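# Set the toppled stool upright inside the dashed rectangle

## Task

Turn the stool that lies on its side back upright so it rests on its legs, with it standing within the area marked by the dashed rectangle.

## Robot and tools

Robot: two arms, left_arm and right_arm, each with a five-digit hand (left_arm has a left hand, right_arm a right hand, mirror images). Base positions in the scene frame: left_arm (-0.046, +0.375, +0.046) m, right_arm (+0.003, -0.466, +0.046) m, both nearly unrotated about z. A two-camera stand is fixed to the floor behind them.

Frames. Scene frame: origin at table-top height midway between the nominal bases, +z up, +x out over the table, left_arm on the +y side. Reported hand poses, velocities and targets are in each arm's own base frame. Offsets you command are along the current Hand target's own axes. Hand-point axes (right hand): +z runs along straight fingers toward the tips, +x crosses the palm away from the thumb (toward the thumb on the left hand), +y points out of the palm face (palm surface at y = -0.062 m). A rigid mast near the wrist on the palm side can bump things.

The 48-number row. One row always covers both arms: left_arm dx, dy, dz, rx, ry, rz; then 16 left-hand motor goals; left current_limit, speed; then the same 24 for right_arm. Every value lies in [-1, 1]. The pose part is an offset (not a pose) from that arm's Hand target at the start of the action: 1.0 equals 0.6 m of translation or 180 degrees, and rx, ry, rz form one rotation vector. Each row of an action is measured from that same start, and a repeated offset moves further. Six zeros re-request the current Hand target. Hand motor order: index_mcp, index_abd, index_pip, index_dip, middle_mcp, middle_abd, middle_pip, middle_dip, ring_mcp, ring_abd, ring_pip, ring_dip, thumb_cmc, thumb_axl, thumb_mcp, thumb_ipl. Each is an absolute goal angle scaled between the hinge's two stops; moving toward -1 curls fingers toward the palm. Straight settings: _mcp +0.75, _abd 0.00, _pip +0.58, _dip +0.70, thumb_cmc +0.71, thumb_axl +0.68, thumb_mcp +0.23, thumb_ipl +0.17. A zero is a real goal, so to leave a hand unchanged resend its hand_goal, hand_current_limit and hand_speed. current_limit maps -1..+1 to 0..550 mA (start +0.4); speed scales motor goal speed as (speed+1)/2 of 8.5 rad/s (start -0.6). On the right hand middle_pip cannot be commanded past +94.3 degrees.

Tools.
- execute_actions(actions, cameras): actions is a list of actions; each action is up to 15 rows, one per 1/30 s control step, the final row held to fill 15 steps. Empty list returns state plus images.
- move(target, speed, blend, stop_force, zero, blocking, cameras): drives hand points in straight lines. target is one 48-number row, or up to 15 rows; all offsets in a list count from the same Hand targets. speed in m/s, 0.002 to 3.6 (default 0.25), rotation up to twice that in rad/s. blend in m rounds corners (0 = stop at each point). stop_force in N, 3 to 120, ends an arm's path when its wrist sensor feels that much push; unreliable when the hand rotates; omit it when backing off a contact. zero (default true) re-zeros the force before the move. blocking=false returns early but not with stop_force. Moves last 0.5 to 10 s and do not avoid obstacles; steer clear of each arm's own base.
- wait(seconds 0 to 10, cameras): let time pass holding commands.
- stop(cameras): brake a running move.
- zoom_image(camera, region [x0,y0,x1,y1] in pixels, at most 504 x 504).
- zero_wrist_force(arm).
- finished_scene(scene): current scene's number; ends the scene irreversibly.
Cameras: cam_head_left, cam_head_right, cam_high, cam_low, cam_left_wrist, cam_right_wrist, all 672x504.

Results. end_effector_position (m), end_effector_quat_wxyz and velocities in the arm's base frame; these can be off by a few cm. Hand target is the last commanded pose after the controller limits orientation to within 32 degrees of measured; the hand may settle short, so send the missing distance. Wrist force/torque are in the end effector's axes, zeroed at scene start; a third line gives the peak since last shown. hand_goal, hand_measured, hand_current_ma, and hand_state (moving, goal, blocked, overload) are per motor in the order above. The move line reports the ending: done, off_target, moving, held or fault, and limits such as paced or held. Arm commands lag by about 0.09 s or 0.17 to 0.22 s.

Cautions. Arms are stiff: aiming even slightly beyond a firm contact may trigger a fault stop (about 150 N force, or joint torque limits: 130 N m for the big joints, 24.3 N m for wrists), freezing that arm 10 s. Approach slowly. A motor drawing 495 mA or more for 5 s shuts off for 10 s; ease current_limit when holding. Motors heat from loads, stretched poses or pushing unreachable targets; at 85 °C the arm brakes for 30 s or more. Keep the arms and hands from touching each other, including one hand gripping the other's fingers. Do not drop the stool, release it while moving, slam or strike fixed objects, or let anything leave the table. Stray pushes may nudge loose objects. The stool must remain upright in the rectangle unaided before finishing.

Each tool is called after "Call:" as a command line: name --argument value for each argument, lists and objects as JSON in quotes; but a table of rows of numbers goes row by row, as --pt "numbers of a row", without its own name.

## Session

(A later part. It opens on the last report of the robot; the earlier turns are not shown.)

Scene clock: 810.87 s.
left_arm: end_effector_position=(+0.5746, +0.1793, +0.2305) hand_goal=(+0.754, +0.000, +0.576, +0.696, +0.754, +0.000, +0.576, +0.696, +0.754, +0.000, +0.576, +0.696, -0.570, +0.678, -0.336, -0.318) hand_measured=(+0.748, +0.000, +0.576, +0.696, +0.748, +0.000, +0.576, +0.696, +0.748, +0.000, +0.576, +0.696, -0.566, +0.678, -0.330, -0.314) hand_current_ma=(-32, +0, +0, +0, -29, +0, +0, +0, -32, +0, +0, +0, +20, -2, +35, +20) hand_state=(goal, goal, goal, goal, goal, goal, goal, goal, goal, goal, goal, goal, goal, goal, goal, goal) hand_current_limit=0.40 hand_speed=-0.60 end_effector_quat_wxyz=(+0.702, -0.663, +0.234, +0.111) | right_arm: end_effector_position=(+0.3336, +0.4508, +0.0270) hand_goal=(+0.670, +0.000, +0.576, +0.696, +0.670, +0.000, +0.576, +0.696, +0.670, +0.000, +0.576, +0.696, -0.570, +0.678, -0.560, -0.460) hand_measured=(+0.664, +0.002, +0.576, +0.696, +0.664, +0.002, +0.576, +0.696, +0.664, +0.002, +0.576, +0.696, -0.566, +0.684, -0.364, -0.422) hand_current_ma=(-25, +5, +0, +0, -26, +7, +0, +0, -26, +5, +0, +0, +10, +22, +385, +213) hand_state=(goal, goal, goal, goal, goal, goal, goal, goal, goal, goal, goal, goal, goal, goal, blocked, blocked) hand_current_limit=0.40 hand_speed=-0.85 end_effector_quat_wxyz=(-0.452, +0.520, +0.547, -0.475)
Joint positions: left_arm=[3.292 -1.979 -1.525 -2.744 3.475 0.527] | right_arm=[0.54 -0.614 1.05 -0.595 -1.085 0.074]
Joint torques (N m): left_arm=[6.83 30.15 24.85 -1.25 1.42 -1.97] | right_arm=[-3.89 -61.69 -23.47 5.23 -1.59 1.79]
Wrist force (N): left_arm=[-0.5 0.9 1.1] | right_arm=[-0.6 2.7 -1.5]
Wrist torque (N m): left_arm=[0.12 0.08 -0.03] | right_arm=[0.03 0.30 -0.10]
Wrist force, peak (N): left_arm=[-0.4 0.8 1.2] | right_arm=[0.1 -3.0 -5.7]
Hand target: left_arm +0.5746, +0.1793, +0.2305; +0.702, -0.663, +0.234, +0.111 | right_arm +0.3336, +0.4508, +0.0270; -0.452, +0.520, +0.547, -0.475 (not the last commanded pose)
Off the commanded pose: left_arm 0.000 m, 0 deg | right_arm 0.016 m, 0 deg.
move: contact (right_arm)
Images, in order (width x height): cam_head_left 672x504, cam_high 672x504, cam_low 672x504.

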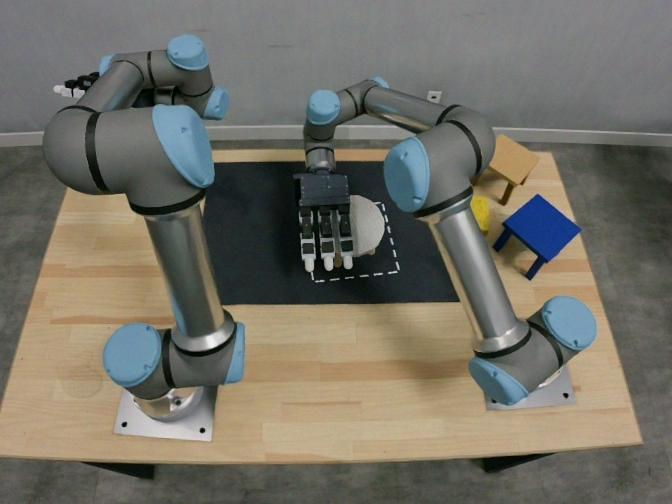

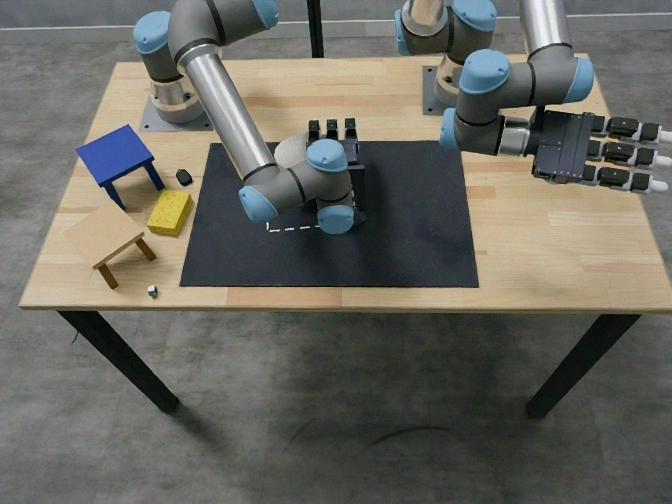

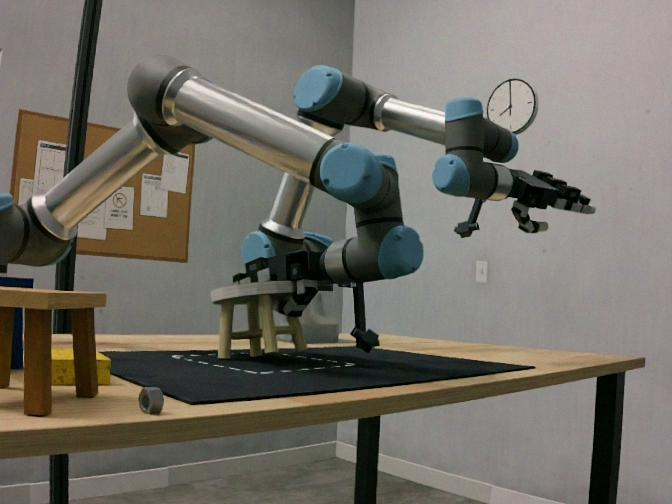

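Call:
move --target '[0,0,0,0,0,0,0.754,0,0.576,0.696,0.754,0,0.576,0.696,0.754,0,0.576,0.696,-0.570,0.678,-0.336,-0.318,0.4,-0.6,0,0,0,0,0,0,0.84,0,0.576,0.696,0.84,0,0.576,0.696,0.84,0,0.576,0.696,-0.571,0.678,-0.30,-0.33,0.4,-0.95]' --speed 0.05 --cameras '["cam_high","cam_head_left","cam_low","cam_right_wrist"]'

Call:
zoom_image --camera "cam_low" --region '[200, 240, 400, 380]'

Scene clock: 834.87 s.
left_arm: end_effector_position=(+0.5746, +0.1793, +0.2305) hand_goal=(+0.754, +0.000, +0.576, +0.696, +0.754, +0.000, +0.576, +0.696, +0.754, +0.000, +0.576, +0.696, -0.570, +0.678, -0.336, -0.318) hand_measured=(+0.748, +0.000, +0.576, +0.696, +0.748, +0.000, +0.576, +0.696, +0.748, +0.000, +0.576, +0.696, -0.566, +0.678, -0.330, -0.314) hand_current_ma=(-32, +0, +0, +0, -29, +0, +0, +0, -32, +0, +0, +0, +20, -2, +35, +20) hand_state=(goal, goal, goal, goal, goal, goal, goal, goal, goal, goal, goal, goal, goal, goal, goal, goal) hand_current_limit=0.40 hand_speed=-0.60 end_effector_quat_wxyz=(+0.702, -0.663, +0.234, +0.111) | right_arm: end_effector_position=(+0.3336, +0.4508, +0.0270) hand_goal=(+0.840, +0.000, +0.576, +0.696, +0.840, +0.000, +0.576, +0.696, +0.840, +0.000, +0.576, +0.696, -0.570, +0.678, -0.300, -0.330) hand_measured=(+0.816, +0.002, +0.576, +0.696, +0.820, +0.002, +0.576, +0.696, +0.820, +0.002, +0.576, +0.696, -0.570, +0.682, -0.298, -0.330) hand_current_ma=(-99, +5, +0, +0, -86, +7, +0, +0, -81, +5, +0, +0, +1, +16, +8, -4) hand_state=(blocked, goal, goal, goal, blocked, goal, goal, goal, goal, goal, goal, goal, goal, goal, goal, goal) hand_current_limit=0.40 hand_speed=-0.95 end_effector_quat_wxyz=(-0.452, +0.520, +0.547, -0.475)
Joint positions: left_arm=[3.292 -1.979 -1.525 -2.744 3.475 0.527] | right_arm=[0.54 -0.614 1.05 -0.595 -1.085 0.074]
Joint torques (N m): left_arm=[6.25 31.04 24.59 -1.37 1.4 -1.85] | right_arm=[-3.68 -56.09 -20.58 2.98 -1.62 1.81]
Wrist force (N): left_arm=[-0.2 0.7 1.1] | right_arm=[-0.3 0.1 -2.0]
Wrist torque (N m): left_arm=[0.08 0.04 0.00] | right_arm=[0.07 0.30 -0.01]
Wrist force, peak (N): left_arm=[-0.3 0.7 1.4] | right_arm=[-0.7 3.1 -2.0]
Hand target: left_arm +0.5746, +0.1793, +0.2305; +0.702, -0.663, +0.234, +0.111 | right_arm +0.3336, +0.4508, +0.0270; -0.452, +0.520, +0.547, -0.475
Off the commanded pose: left_arm 0.000 m, 0 deg | right_arm 0.000 m, 0 deg.
move: done
Images, in order (width x height): cam_head_left 672x504, cam_high 672x504, cam_low 672x504, cam_right_wrist 672x504.

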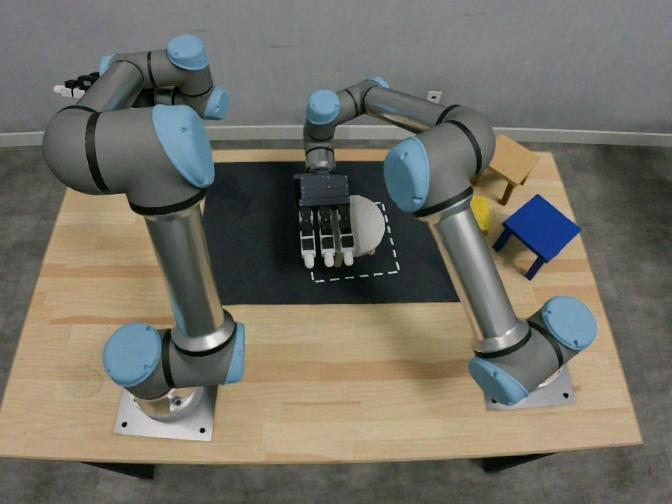

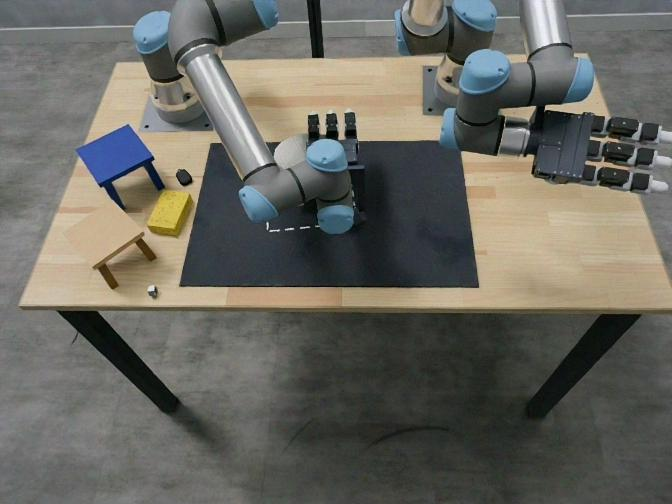

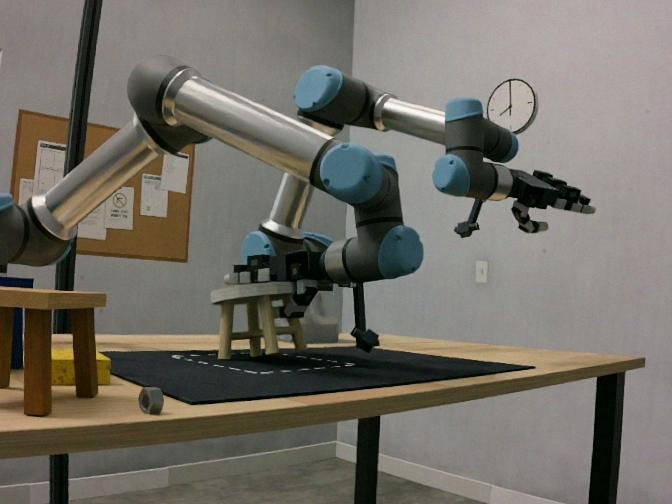

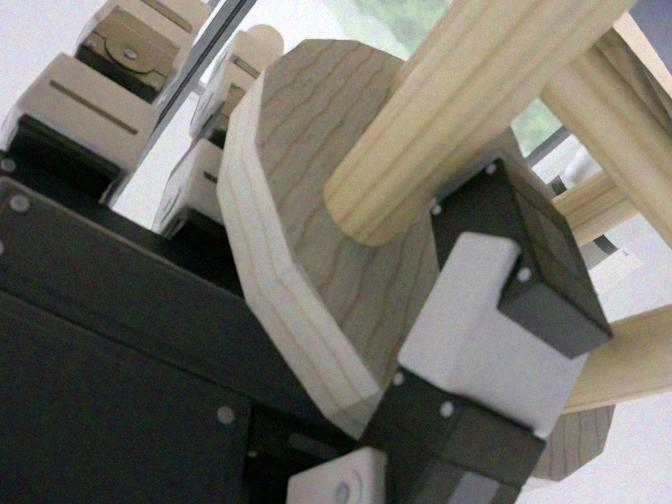

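Scaled by 2.520 from the camera's 672x504 image, which has a finer 960x720 frame.

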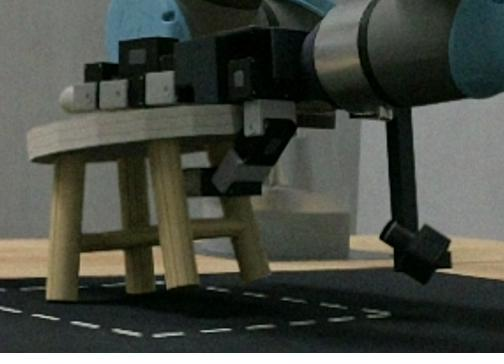

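Call:
zoom_image --camera "cam_right_wrist" --region '[200, 100, 640, 430]'

Call:
zoom_image --camera "cam_low" --region '[205, 260, 325, 365]'

Scaled by 1.145 from the camera's 672x504 image, which has a finer 960x720 frame.

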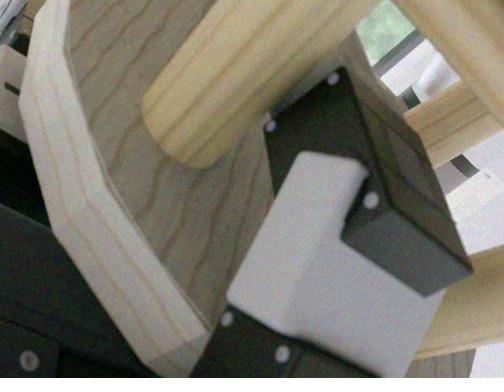

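Scaled by 4.200 from the camera's 672x504 image, which has a finer 960x720 frame.

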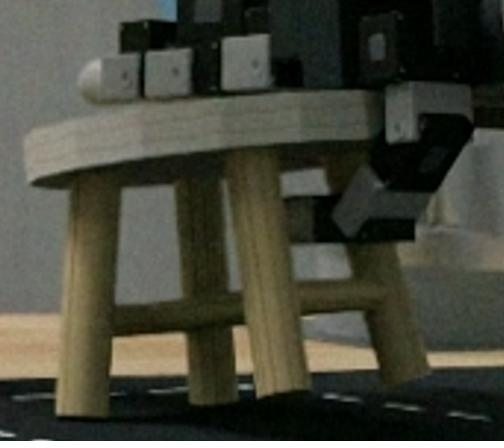

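Call:
move --target '[0,0,0,0,0,0,0.754,0,0.576,0.696,0.754,0,0.576,0.696,0.754,0,0.576,0.696,-0.570,0.678,-0.336,-0.318,0.4,-0.6,0,0.0083,-0.002,0,0,0,0.84,0,0.576,0.696,0.84,0,0.576,0.696,0.84,0,0.576,0.696,-0.571,0.678,-0.30,-0.33,0.4,-0.95]' --speed 0.015 --stop_force 4 --cameras '["cam_head_left","cam_low","cam_right_wrist"]'

Call:
zoom_image --camera "cam_low" --region '[200, 240, 400, 380]'

Scene clock: 866.97 s.
left_arm: end_effector_position=(+0.5746, +0.1793, +0.2305) hand_goal=(+0.754, +0.000, +0.576, +0.696, +0.754, +0.000, +0.576, +0.696, +0.754, +0.000, +0.576, +0.696, -0.570, +0.678, -0.336, -0.318) hand_measured=(+0.748, +0.000, +0.576, +0.696, +0.748, +0.000, +0.576, +0.696, +0.748, +0.000, +0.576, +0.696, -0.566, +0.678, -0.330, -0.314) hand_current_ma=(-32, +0, +0, +0, -29, +0, +0, +0, -32, +0, +0, +0, +20, -2, +35, +20) hand_state=(goal, goal, goal, goal, goal, goal, goal, goal, goal, goal, goal, goal, goal, goal, goal, goal) hand_current_limit=0.40 hand_speed=-0.60 end_effector_quat_wxyz=(+0.702, -0.663, +0.234, +0.111) | right_arm: end_effector_position=(+0.3355, +0.4509, +0.0222) hand_goal=(+0.840, +0.000, +0.576, +0.696, +0.840, +0.000, +0.576, +0.696, +0.840, +0.000, +0.576, +0.696, -0.570, +0.678, -0.300, -0.330) hand_measured=(+0.816, +0.002, +0.576, +0.696, +0.820, +0.002, +0.576, +0.696, +0.820, +0.002, +0.576, +0.696, -0.572, +0.682, -0.296, -0.330) hand_current_ma=(-98, +5, +0, +0, -85, +7, +0, +0, -81, +5, +0, +0, -9, +16, +18, -4) hand_state=(blocked, goal, goal, goal, blocked, goal, goal, goal, goal, goal, goal, goal, goal, goal, goal, goal) hand_current_limit=0.40 hand_speed=-0.95 end_effector_quat_wxyz=(-0.452, +0.520, +0.547, -0.475)
Joint positions: left_arm=[3.292 -1.979 -1.525 -2.744 3.475 0.527] | right_arm=[0.539 -0.605 1.045 -0.599 -1.086 0.074]
Joint torques (N m): left_arm=[4.55 31.49 24.18 -1.31 1.35 -1.85] | right_arm=[-9.14 -46.87 -22.18 -1.31 -2.2 -1.45]
Wrist force (N): left_arm=[-0.3 0.8 1.0] | right_arm=[-0.4 -1.5 -3.6]
Wrist torque (N m): left_arm=[0.10 0.06 -0.01] | right_arm=[0.05 0.26 -0.05]
Wrist force, peak (N): left_arm=[-0.4 0.7 1.3] | right_arm=[-0.5 -2.2 -3.7]
Hand target: left_arm +0.5746, +0.1793, +0.2305; +0.702, -0.663, +0.234, +0.111 | right_arm +0.3355, +0.4509, +0.0222; -0.452, +0.520, +0.547, -0.475
Off the commanded pose: left_arm 0.000 m, 0 deg | right_arm 0.000 m, 0 deg.
move: done
Images, in order (width x height): cam_head_left 672x504, cam_low 672x504, cam_right_wrist 672x504.

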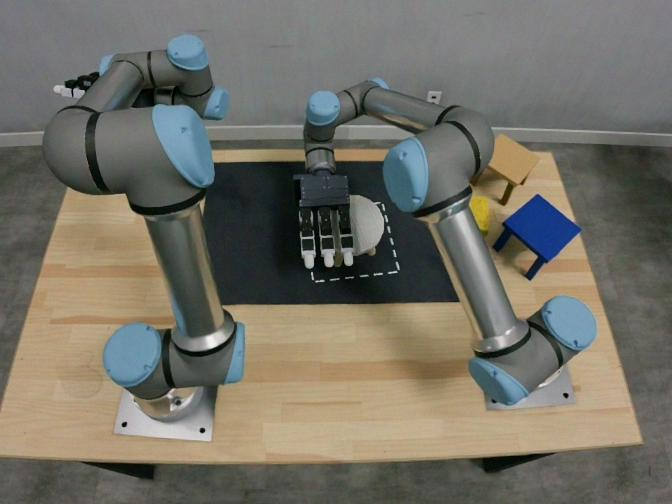

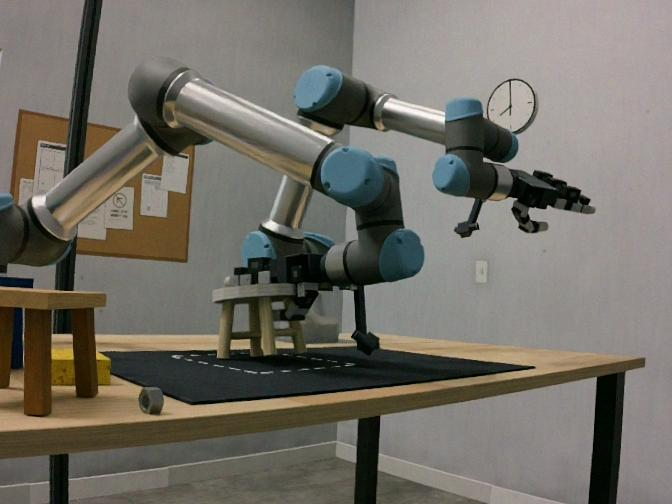

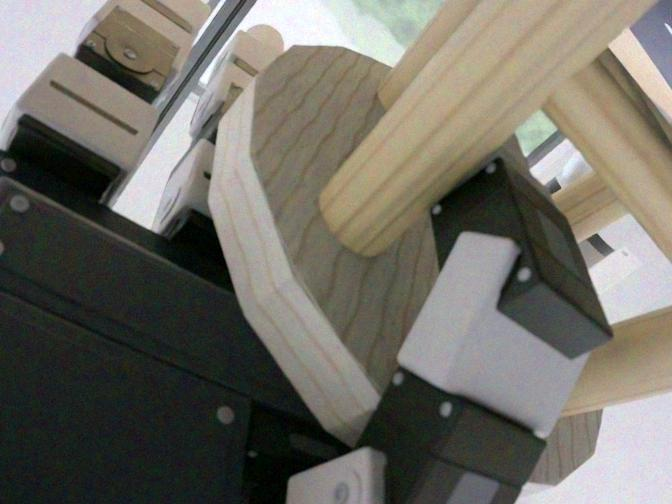

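Scaled by 2.520 from the camera's 672x504 image, which has a finer 960x720 frame.

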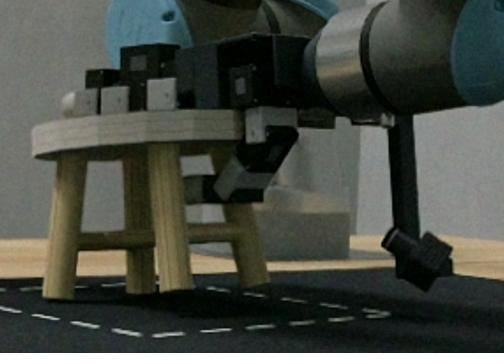

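Call:
move --target '[0,0,0,0,0,0,0.754,0,0.576,0.696,0.754,0,0.576,0.696,0.754,0,0.576,0.696,-0.570,0.678,-0.336,-0.318,0.4,-0.6,0,0,0,0,0,0,1.0,0,0.576,0.696,1.0,0,0.576,0.696,1.0,0,0.576,0.696,-0.571,0.678,-0.30,-0.33,0.4,-0.9]' --speed 0.05 --cameras '["cam_low"]'

Call:
zoom_image --camera "cam_low" --region '[200, 240, 400, 380]'

Scene clock: 884.63 s.
left_arm: end_effector_position=(+0.5746, +0.1793, +0.2305) hand_goal=(+0.754, +0.000, +0.576, +0.696, +0.754, +0.000, +0.576, +0.696, +0.754, +0.000, +0.576, +0.696, -0.570, +0.678, -0.336, -0.318) hand_measured=(+0.748, +0.000, +0.576, +0.696, +0.748, +0.000, +0.576, +0.696, +0.748, +0.000, +0.576, +0.696, -0.566, +0.678, -0.330, -0.314) hand_current_ma=(-32, +0, +0, +0, -29, +0, +0, +0, -32, +0, +0, +0, +20, -2, +35, +20) hand_state=(goal, goal, goal, goal, goal, goal, goal, goal, goal, goal, goal, goal, goal, goal, goal, goal) hand_current_limit=0.40 hand_speed=-0.60 end_effector_quat_wxyz=(+0.702, -0.663, +0.234, +0.111) | right_arm: end_effector_position=(+0.3355, +0.4509, +0.0222) hand_goal=(+1.000, +0.000, +0.576, +0.696, +1.000, +0.000, +0.576, +0.696, +1.000, +0.000, +0.576, +0.696, -0.570, +0.678, -0.300, -0.330) hand_measured=(+0.978, +0.002, +0.576, +0.696, +0.980, +0.002, +0.576, +0.696, +0.982, +0.002, +0.576, +0.696, -0.572, +0.682, -0.296, -0.330) hand_current_ma=(-95, +5, +0, +0, -83, +7, +0, +0, -78, +5, +0, +0, -9, +16, +18, -4) hand_state=(blocked, goal, goal, goal, goal, goal, goal, goal, goal, goal, goal, goal, goal, goal, goal, goal) hand_current_limit=0.40 hand_speed=-0.90 end_effector_quat_wxyz=(-0.452, +0.520, +0.547, -0.475)
Joint positions: left_arm=[3.292 -1.979 -1.525 -2.744 3.475 0.527] | right_arm=[0.539 -0.605 1.045 -0.599 -1.086 0.074]
Joint torques (N m): left_arm=[5.94 30.09 25.03 -1.13 1.41 -2.01] | right_arm=[-8.86 -47.03 -22.54 -1.01 -2.25 -1.45]
Wrist force (N): left_arm=[-0.7 0.6 0.8] | right_arm=[-0.6 -1.5 -3.5]
Wrist torque (N m): left_arm=[0.10 0.10 -0.04] | right_arm=[0.07 0.30 -0.07]
Wrist force, peak (N): left_arm=[-0.9 0.6 1.1] | right_arm=[-0.4 -1.9 -3.9]
Hand target: left_arm +0.5746, +0.1793, +0.2305; +0.702, -0.663, +0.234, +0.111 | right_arm +0.3355, +0.4509, +0.0222; -0.452, +0.520, +0.547, -0.475
Off the commanded pose: left_arm 0.000 m, 0 deg | right_arm 0.000 m, 0 deg.
move: done
Images, in order (width x height): cam_low 672x504.

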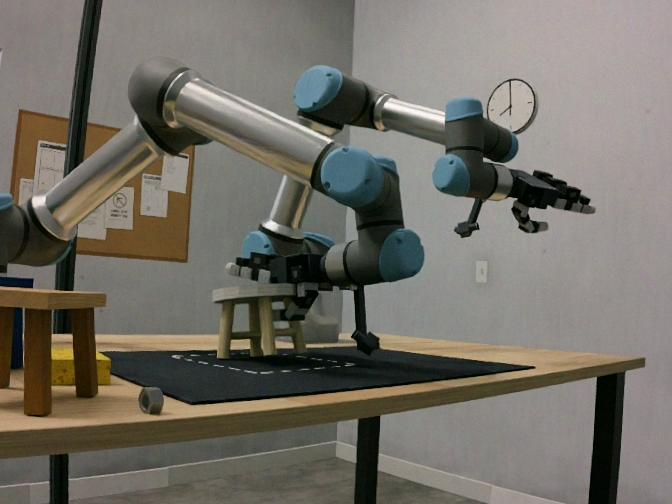

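Scaled by 2.520 from the camera's 672x504 image, which has a finer 960x720 frame.

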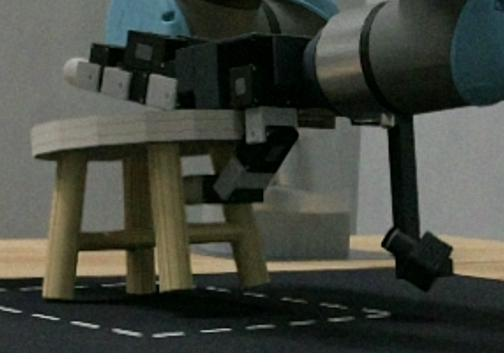

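Call:
move --target '[0,0,0,0,0,0,0.754,0,0.576,0.696,0.754,0,0.576,0.696,0.754,0,0.576,0.696,-0.570,0.678,-0.336,-0.318,0.4,-0.6,-0.0012,0.0033,-0.025,0,0,0,1.0,0,0.576,0.696,1.0,0,0.576,0.696,1.0,0,0.576,0.696,-0.571,0.678,-0.30,-0.33,0.4,-0.9]' --speed 0.02 --stop_force 5 --cameras '["cam_low","cam_right_wrist","cam_head_left"]'

Call:
zoom_image --camera "cam_low" --region '[200, 240, 400, 380]'

Scene clock: 896.23 s.
left_arm: end_effector_position=(+0.5746, +0.1793, +0.2305) hand_goal=(+0.754, +0.000, +0.576, +0.696, +0.754, +0.000, +0.576, +0.696, +0.754, +0.000, +0.576, +0.696, -0.570, +0.678, -0.336, -0.318) hand_measured=(+0.748, +0.000, +0.576, +0.696, +0.748, +0.000, +0.576, +0.696, +0.748, +0.000, +0.576, +0.696, -0.566, +0.678, -0.330, -0.314) hand_current_ma=(-32, +0, +0, +0, -29, +0, +0, +0, -32, +0, +0, +0, +20, -2, +35, +20) hand_state=(goal, goal, goal, goal, goal, goal, goal, goal, goal, goal, goal, goal, goal, goal, goal, goal) hand_current_limit=0.40 hand_speed=-0.60 end_effector_quat_wxyz=(+0.702, -0.663, +0.234, +0.111) | right_arm: end_effector_position=(+0.3506, +0.4509, +0.0224) hand_goal=(+1.000, +0.000, +0.576, +0.696, +1.000, +0.000, +0.576, +0.696, +1.000, +0.000, +0.576, +0.696, -0.570, +0.678, -0.300, -0.330) hand_measured=(+0.978, +0.002, +0.576, +0.696, +0.980, +0.002, +0.576, +0.696, +0.982, +0.002, +0.576, +0.696, -0.572, +0.680, -0.294, -0.330) hand_current_ma=(-95, +5, +0, +0, -83, +7, +0, +0, -78, +5, +0, +0, -5, +9, +23, -1) hand_state=(blocked, goal, goal, goal, goal, goal, goal, goal, goal, goal, goal, goal, goal, goal, goal, goal) hand_current_limit=0.40 hand_speed=-0.90 end_effector_quat_wxyz=(-0.452, +0.520, +0.547, -0.475)
Joint positions: left_arm=[3.292 -1.979 -1.525 -2.744 3.475 0.527] | right_arm=[0.529 -0.575 0.986 -0.569 -1.096 0.072]
Joint torques (N m): left_arm=[5.15 31.24 24.31 -1.24 1.36 -1.81] | right_arm=[-9.33 -48.94 -23.48 4.75 -2.36 -1.53]
Wrist force (N): left_arm=[-0.4 0.8 0.7] | right_arm=[-0.3 0.3 -1.6]
Wrist torque (N m): left_arm=[0.13 0.06 -0.03] | right_arm=[0.05 0.30 0.14]
Wrist force, peak (N): left_arm=[-0.7 0.8 1.2] | right_arm=[-0.3 -2.1 -3.9]
Hand target: left_arm +0.5746, +0.1793, +0.2305; +0.702, -0.663, +0.234, +0.111 | right_arm +0.3506, +0.4509, +0.0224; -0.452, +0.520, +0.547, -0.475
Off the commanded pose: left_arm 0.000 m, 0 deg | right_arm 0.000 m, 0 deg.
move: done
Images, in order (width x height): cam_head_left 672x504, cam_low 672x504, cam_right_wrist 672x504.

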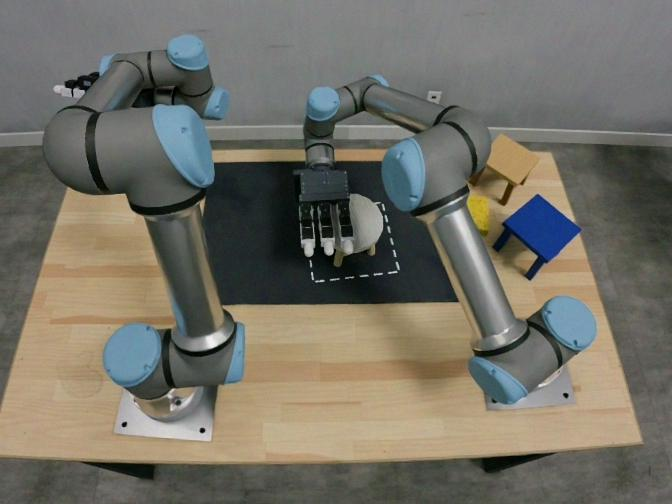

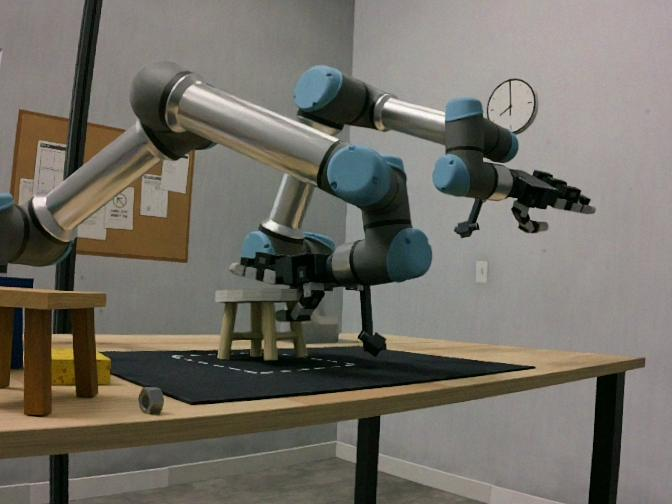

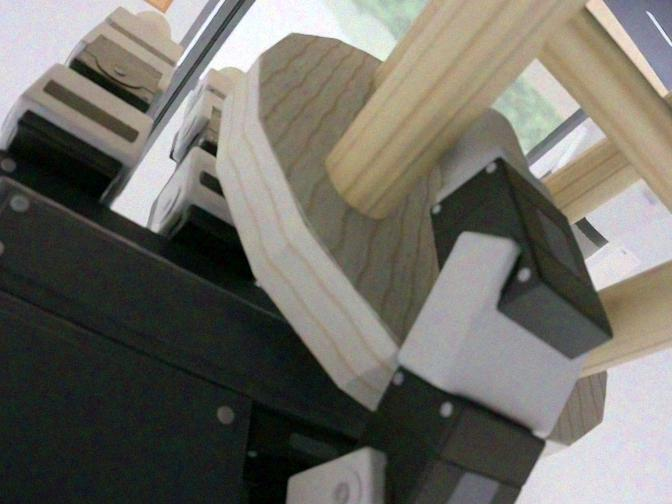

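Scaled by 2.520 from the camera's 672x504 image, which has a finer 960x720 frame.

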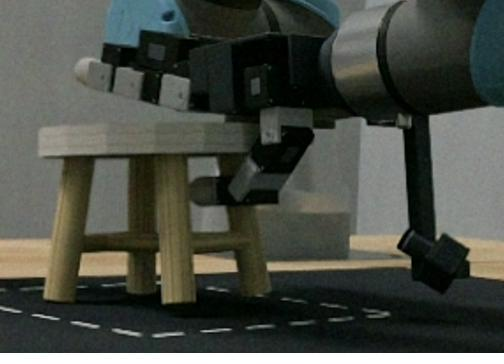

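Call:
move --pt "0 0 0 0 0 0 0.754 0 0.576 0.696 0.754 0 0.576 0.696 0.754 0 0.576 0.696 -0.570 0.678 -0.336 -0.318 0.4 -0.6 -0.012 0 0 0 0 0 1.0 0 0.576 0.696 1.0 0 0.576 0.696 1.0 0 0.576 0.696 -0.571 0.678 -0.30 -0.33 0.4 -0.9" --pt "0 0 0 0 0 0 0.754 0 0.576 0.696 0.754 0 0.576 0.696 0.754 0 0.576 0.696 -0.570 0.678 -0.336 -0.318 0.4 -0.6 -0.020 0.0176 -0.13 0 0 0 1.0 0 0.576 0.696 1.0 0 0.576 0.696 1.0 0 0.576 0.696 -0.571 0.678 -0.30 -0.33 0.4 -0.9" --speed 0.03 --stop_force 5 --cameras '["cam_low","cam_right_wrist","cam_head_left","cam_high"]'

Call:
zoom_image --camera "cam_low" --region '[200, 240, 400, 380]'

Scene clock: 912.40 s.
left_arm: end_effector_position=(+0.5746, +0.1793, +0.2305) hand_goal=(+0.754, +0.000, +0.576, +0.696, +0.754, +0.000, +0.576, +0.696, +0.754, +0.000, +0.576, +0.696, -0.570, +0.678, -0.336, -0.318) hand_measured=(+0.748, +0.000, +0.576, +0.696, +0.748, +0.000, +0.576, +0.696, +0.748, +0.000, +0.576, +0.696, -0.566, +0.678, -0.330, -0.314) hand_current_ma=(-32, +0, +0, +0, -29, +0, +0, +0, -32, +0, +0, +0, +20, -2, +35, +20) hand_state=(goal, goal, goal, goal, goal, goal, goal, goal, goal, goal, goal, goal, goal, goal, goal, goal) hand_current_limit=0.40 hand_speed=-0.60 end_effector_quat_wxyz=(+0.702, -0.663, +0.234, +0.111) | right_arm: end_effector_position=(+0.4298, +0.4428, +0.0228) hand_goal=(+1.000, +0.000, +0.576, +0.696, +1.000, +0.000, +0.576, +0.696, +1.000, +0.000, +0.576, +0.696, -0.570, +0.678, -0.300, -0.330) hand_measured=(+0.978, +0.002, +0.576, +0.696, +0.980, +0.002, +0.576, +0.696, +0.982, +0.002, +0.576, +0.696, -0.572, +0.680, -0.294, -0.330) hand_current_ma=(-94, +5, +0, +0, -82, +7, +0, +0, -78, +5, +0, +0, -6, +7, +23, -1) hand_state=(blocked, goal, goal, goal, goal, goal, goal, goal, goal, goal, goal, goal, goal, goal, goal, goal) hand_current_limit=0.40 hand_speed=-0.90 end_effector_quat_wxyz=(-0.452, +0.520, +0.547, -0.475)
Joint positions: left_arm=[3.292 -1.979 -1.525 -2.744 3.475 0.527] | right_arm=[0.469 -0.395 0.623 -0.381 -1.155 0.062]
Joint torques (N m): left_arm=[5.54 31.35 24.1 -1.21 1.51 -1.84] | right_arm=[-10.47 -53.09 -24.98 4.59 -2.35 -1.49]
Wrist force (N): left_arm=[-0.5 0.7 0.8] | right_arm=[-0.2 -0.4 -1.2]
Wrist torque (N m): left_arm=[0.10 0.07 -0.03] | right_arm=[-0.04 0.28 0.14]
Wrist force, peak (N): left_arm=[-0.7 0.7 1.3] | right_arm=[-0.2 -0.2 -2.4]
Hand target: left_arm +0.5746, +0.1793, +0.2305; +0.702, -0.663, +0.234, +0.111 | right_arm +0.4298, +0.4428, +0.0228; -0.452, +0.520, +0.547, -0.475
Off the commanded pose: left_arm 0.000 m, 0 deg | right_arm 0.000 m, 0 deg.
move: done
Images, in order (width x height): cam_head_left 672x504, cam_high 672x504, cam_low 672x504, cam_right_wrist 672x504.

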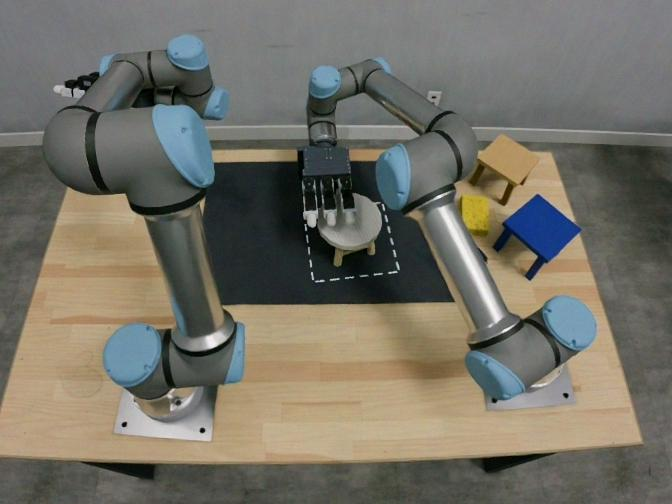

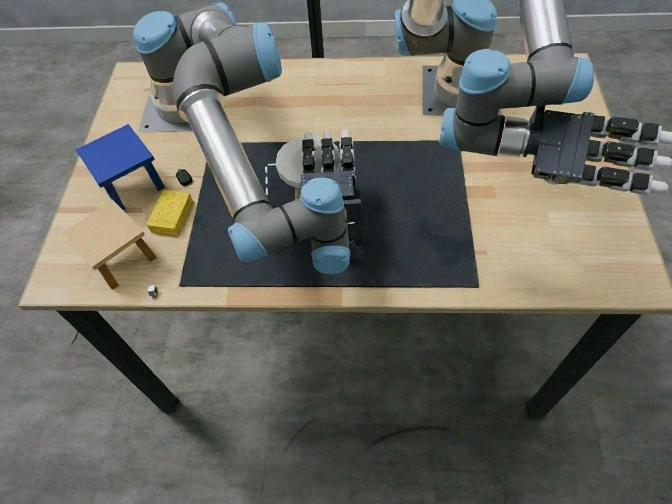

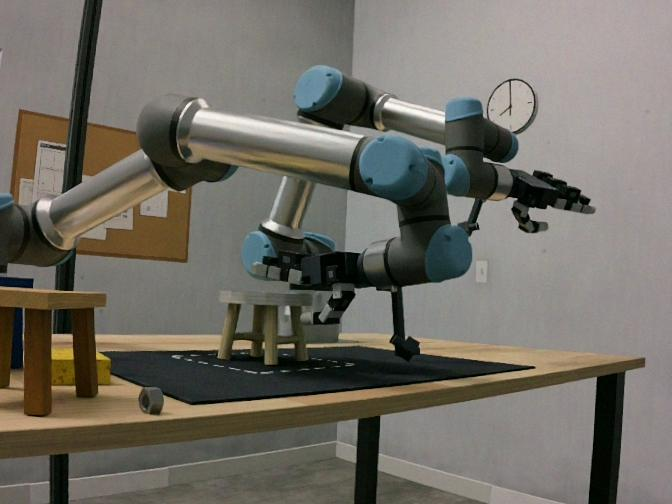

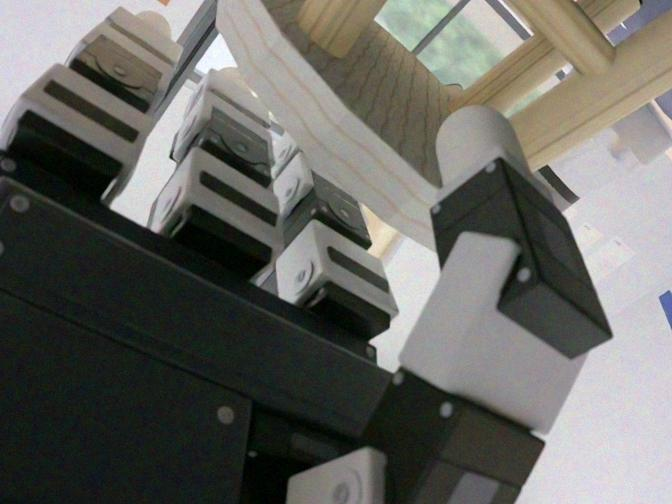

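Scaled by 2.520 from the camera's 672x504 image, which has a finer 960x720 frame.

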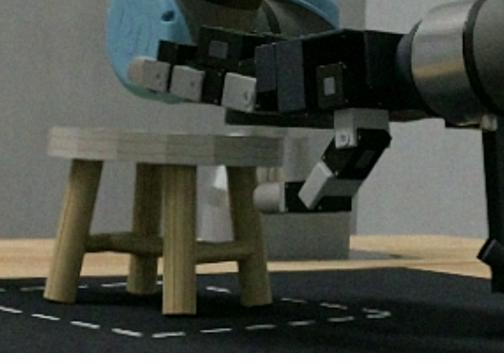

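Call:
move --pt "0 0 0 0 0 0 0.754 0 0.576 0.696 0.754 0 0.576 0.696 0.754 0 0.576 0.696 -0.570 0.678 -0.336 -0.318 0.4 -0.6 -0.004 0.013 -0.10 0 0 0 1.0 0 0.576 0.696 1.0 0 0.576 0.696 1.0 0 0.576 0.696 -0.571 0.678 -0.30 -0.33 0.4 -0.9" --pt "0 0 0 0 0 0 0.754 0 0.576 0.696 0.754 0 0.576 0.696 0.754 0 0.576 0.696 -0.570 0.678 -0.336 -0.318 0.4 -0.6 -0.004 -0.20 -0.13 0 0 0 1.0 0 0.576 0.696 1.0 0 0.576 0.696 1.0 0 0.576 0.696 -0.571 0.678 -0.30 -0.33 0.4 -0.9" --speed 0.06 --blend 0.01 --cameras '["cam_low","cam_right_wrist","cam_head_left","cam_high","cam_head_right"]'

Call:
zoom_image --camera "cam_head_left" --region '[270, 150, 430, 290]'

Call:
zoom_image --camera "cam_low" --region '[150, 240, 400, 400]'

Scene clock: 926.40 s.
left_arm: end_effector_position=(+0.5746, +0.1793, +0.2305) hand_goal=(+0.754, +0.000, +0.576, +0.696, +0.754, +0.000, +0.576, +0.696, +0.754, +0.000, +0.576, +0.696, -0.570, +0.678, -0.336, -0.318) hand_measured=(+0.748, +0.000, +0.576, +0.696, +0.748, +0.000, +0.576, +0.696, +0.748, +0.000, +0.576, +0.696, -0.566, +0.678, -0.330, -0.314) hand_current_ma=(-32, +0, +0, +0, -29, +0, +0, +0, -32, +0, +0, +0, +20, -2, +35, +20) hand_state=(goal, goal, goal, goal, goal, goal, goal, goal, goal, goal, goal, goal, goal, goal, goal, goal) hand_current_limit=0.40 hand_speed=-0.60 end_effector_quat_wxyz=(+0.702, -0.663, +0.234, +0.111) | right_arm: end_effector_position=(+0.4889, +0.4424, +0.1519) hand_goal=(+1.000, +0.000, +0.576, +0.696, +1.000, +0.000, +0.576, +0.696, +1.000, +0.000, +0.576, +0.696, -0.570, +0.678, -0.300, -0.330) hand_measured=(+0.978, +0.002, +0.576, +0.696, +0.980, +0.002, +0.576, +0.696, +0.982, +0.002, +0.576, +0.696, -0.572, +0.680, -0.294, -0.330) hand_current_ma=(-94, +5, +0, +0, -82, +7, +0, +0, -77, +5, +0, +0, -6, +7, +23, -1) hand_state=(blocked, goal, goal, goal, goal, goal, goal, goal, goal, goal, goal, goal, goal, goal, goal, goal) hand_current_limit=0.40 hand_speed=-0.90 end_effector_quat_wxyz=(-0.449, +0.558, +0.565, -0.410)
Joint positions: left_arm=[3.292 -1.979 -1.525 -2.744 3.475 0.527] | right_arm=[0.419 -0.299 0.035 -0.028 -1.129 0.076]
Joint torques (N m): left_arm=[5.18 30.29 25.36 -1.15 1.31 -1.65] | right_arm=[-9.79 -67.12 -22.04 4.06 2.87 1.99]
Wrist force (N): left_arm=[-0.5 0.7 1.1] | right_arm=[-0.3 -0.5 -0.8]
Wrist torque (N m): left_arm=[0.09 0.09 -0.03] | right_arm=[-0.06 0.31 0.02]
Wrist force, peak (N): left_arm=[-0.7 1.0 1.2] | right_arm=[-0.7 -0.2 -1.4]
Hand target: left_arm +0.5746, +0.1793, +0.2305; +0.702, -0.663, +0.234, +0.111 | right_arm +0.4903, +0.4433, +0.1525; -0.452, +0.520, +0.547, -0.475
Off the commanded pose: left_arm 0.000 m, 0 deg | right_arm 0.002 m, 9 deg.
elbow stopped short (right arm): the move would have taken joint 3 (elbow) straighter than the controller allows.
move: off_target (right_arm)
Images, in order (width x height): cam_head_left 672x504, cam_head_right 672x504, cam_high 672x504, cam_low 672x504, cam_right_wrist 672x504.

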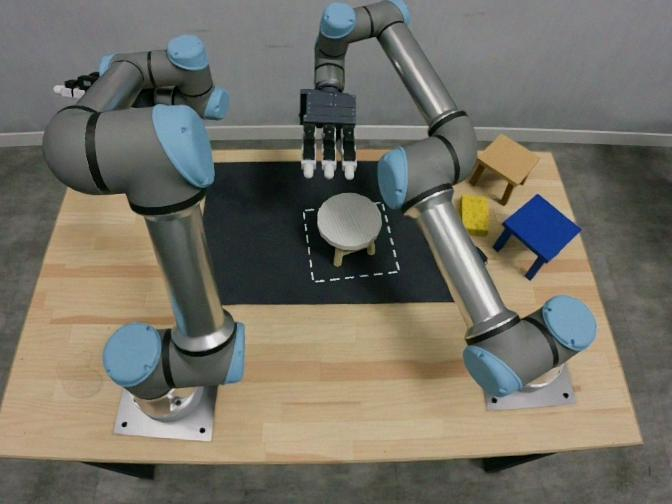

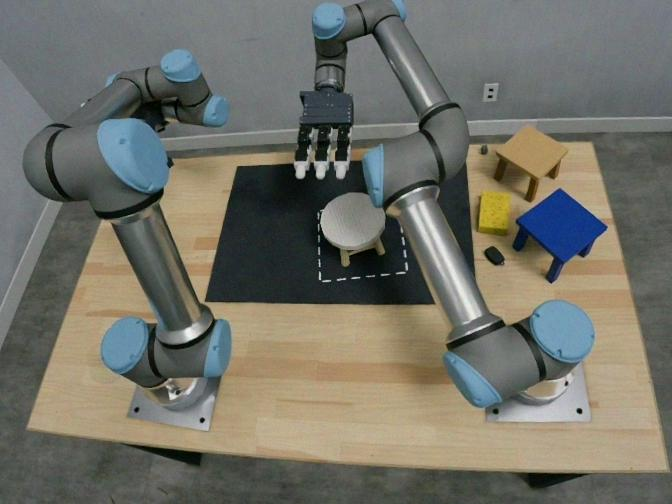

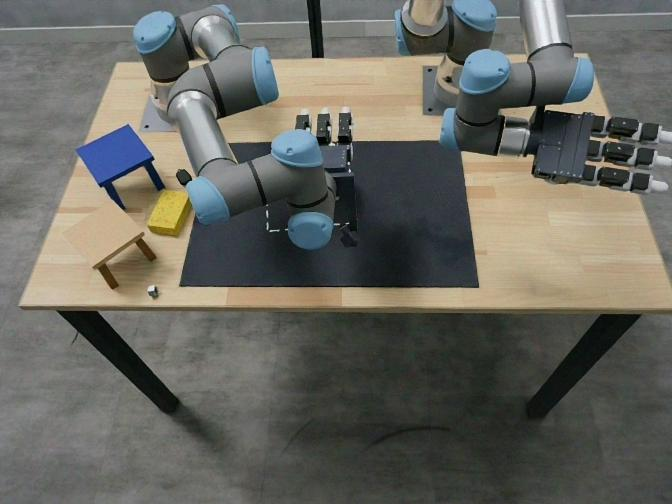

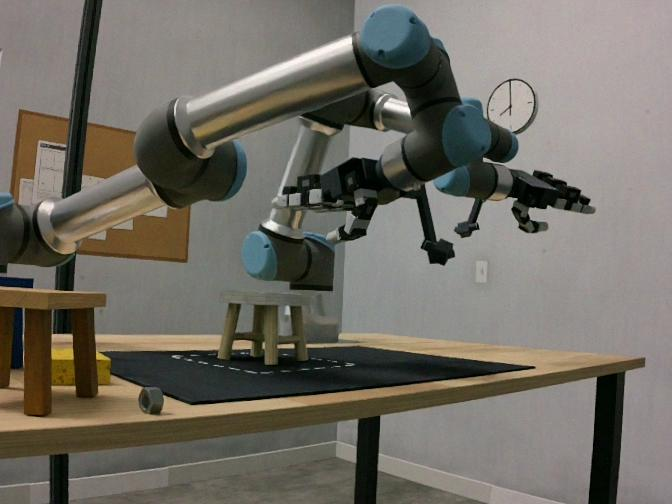

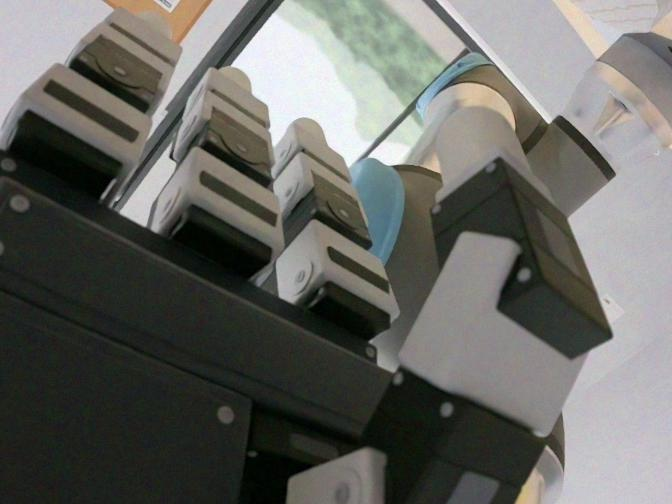

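Scaled by 3.150 from the camera's 672x504 image, which has a finer 960x720 frame.

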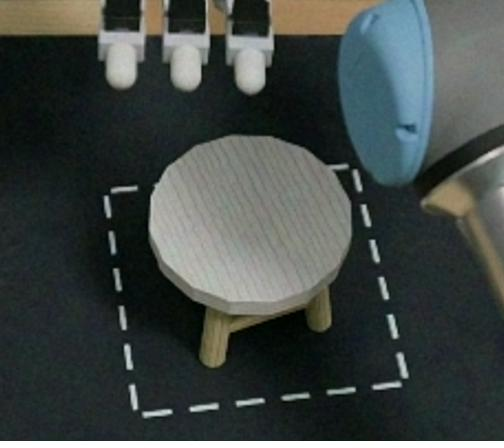

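Scaled by 2.016 from the camera's 672x504 image, which has a finer 960x720 frame.

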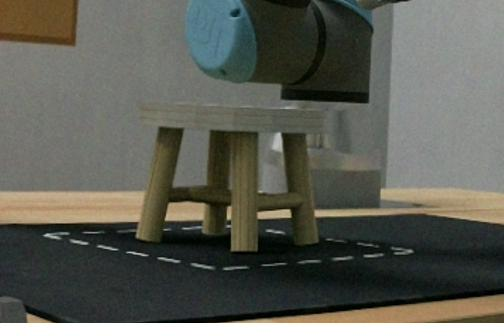

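Call:
finished_scene --scene 1

The scene is finished: the task was done.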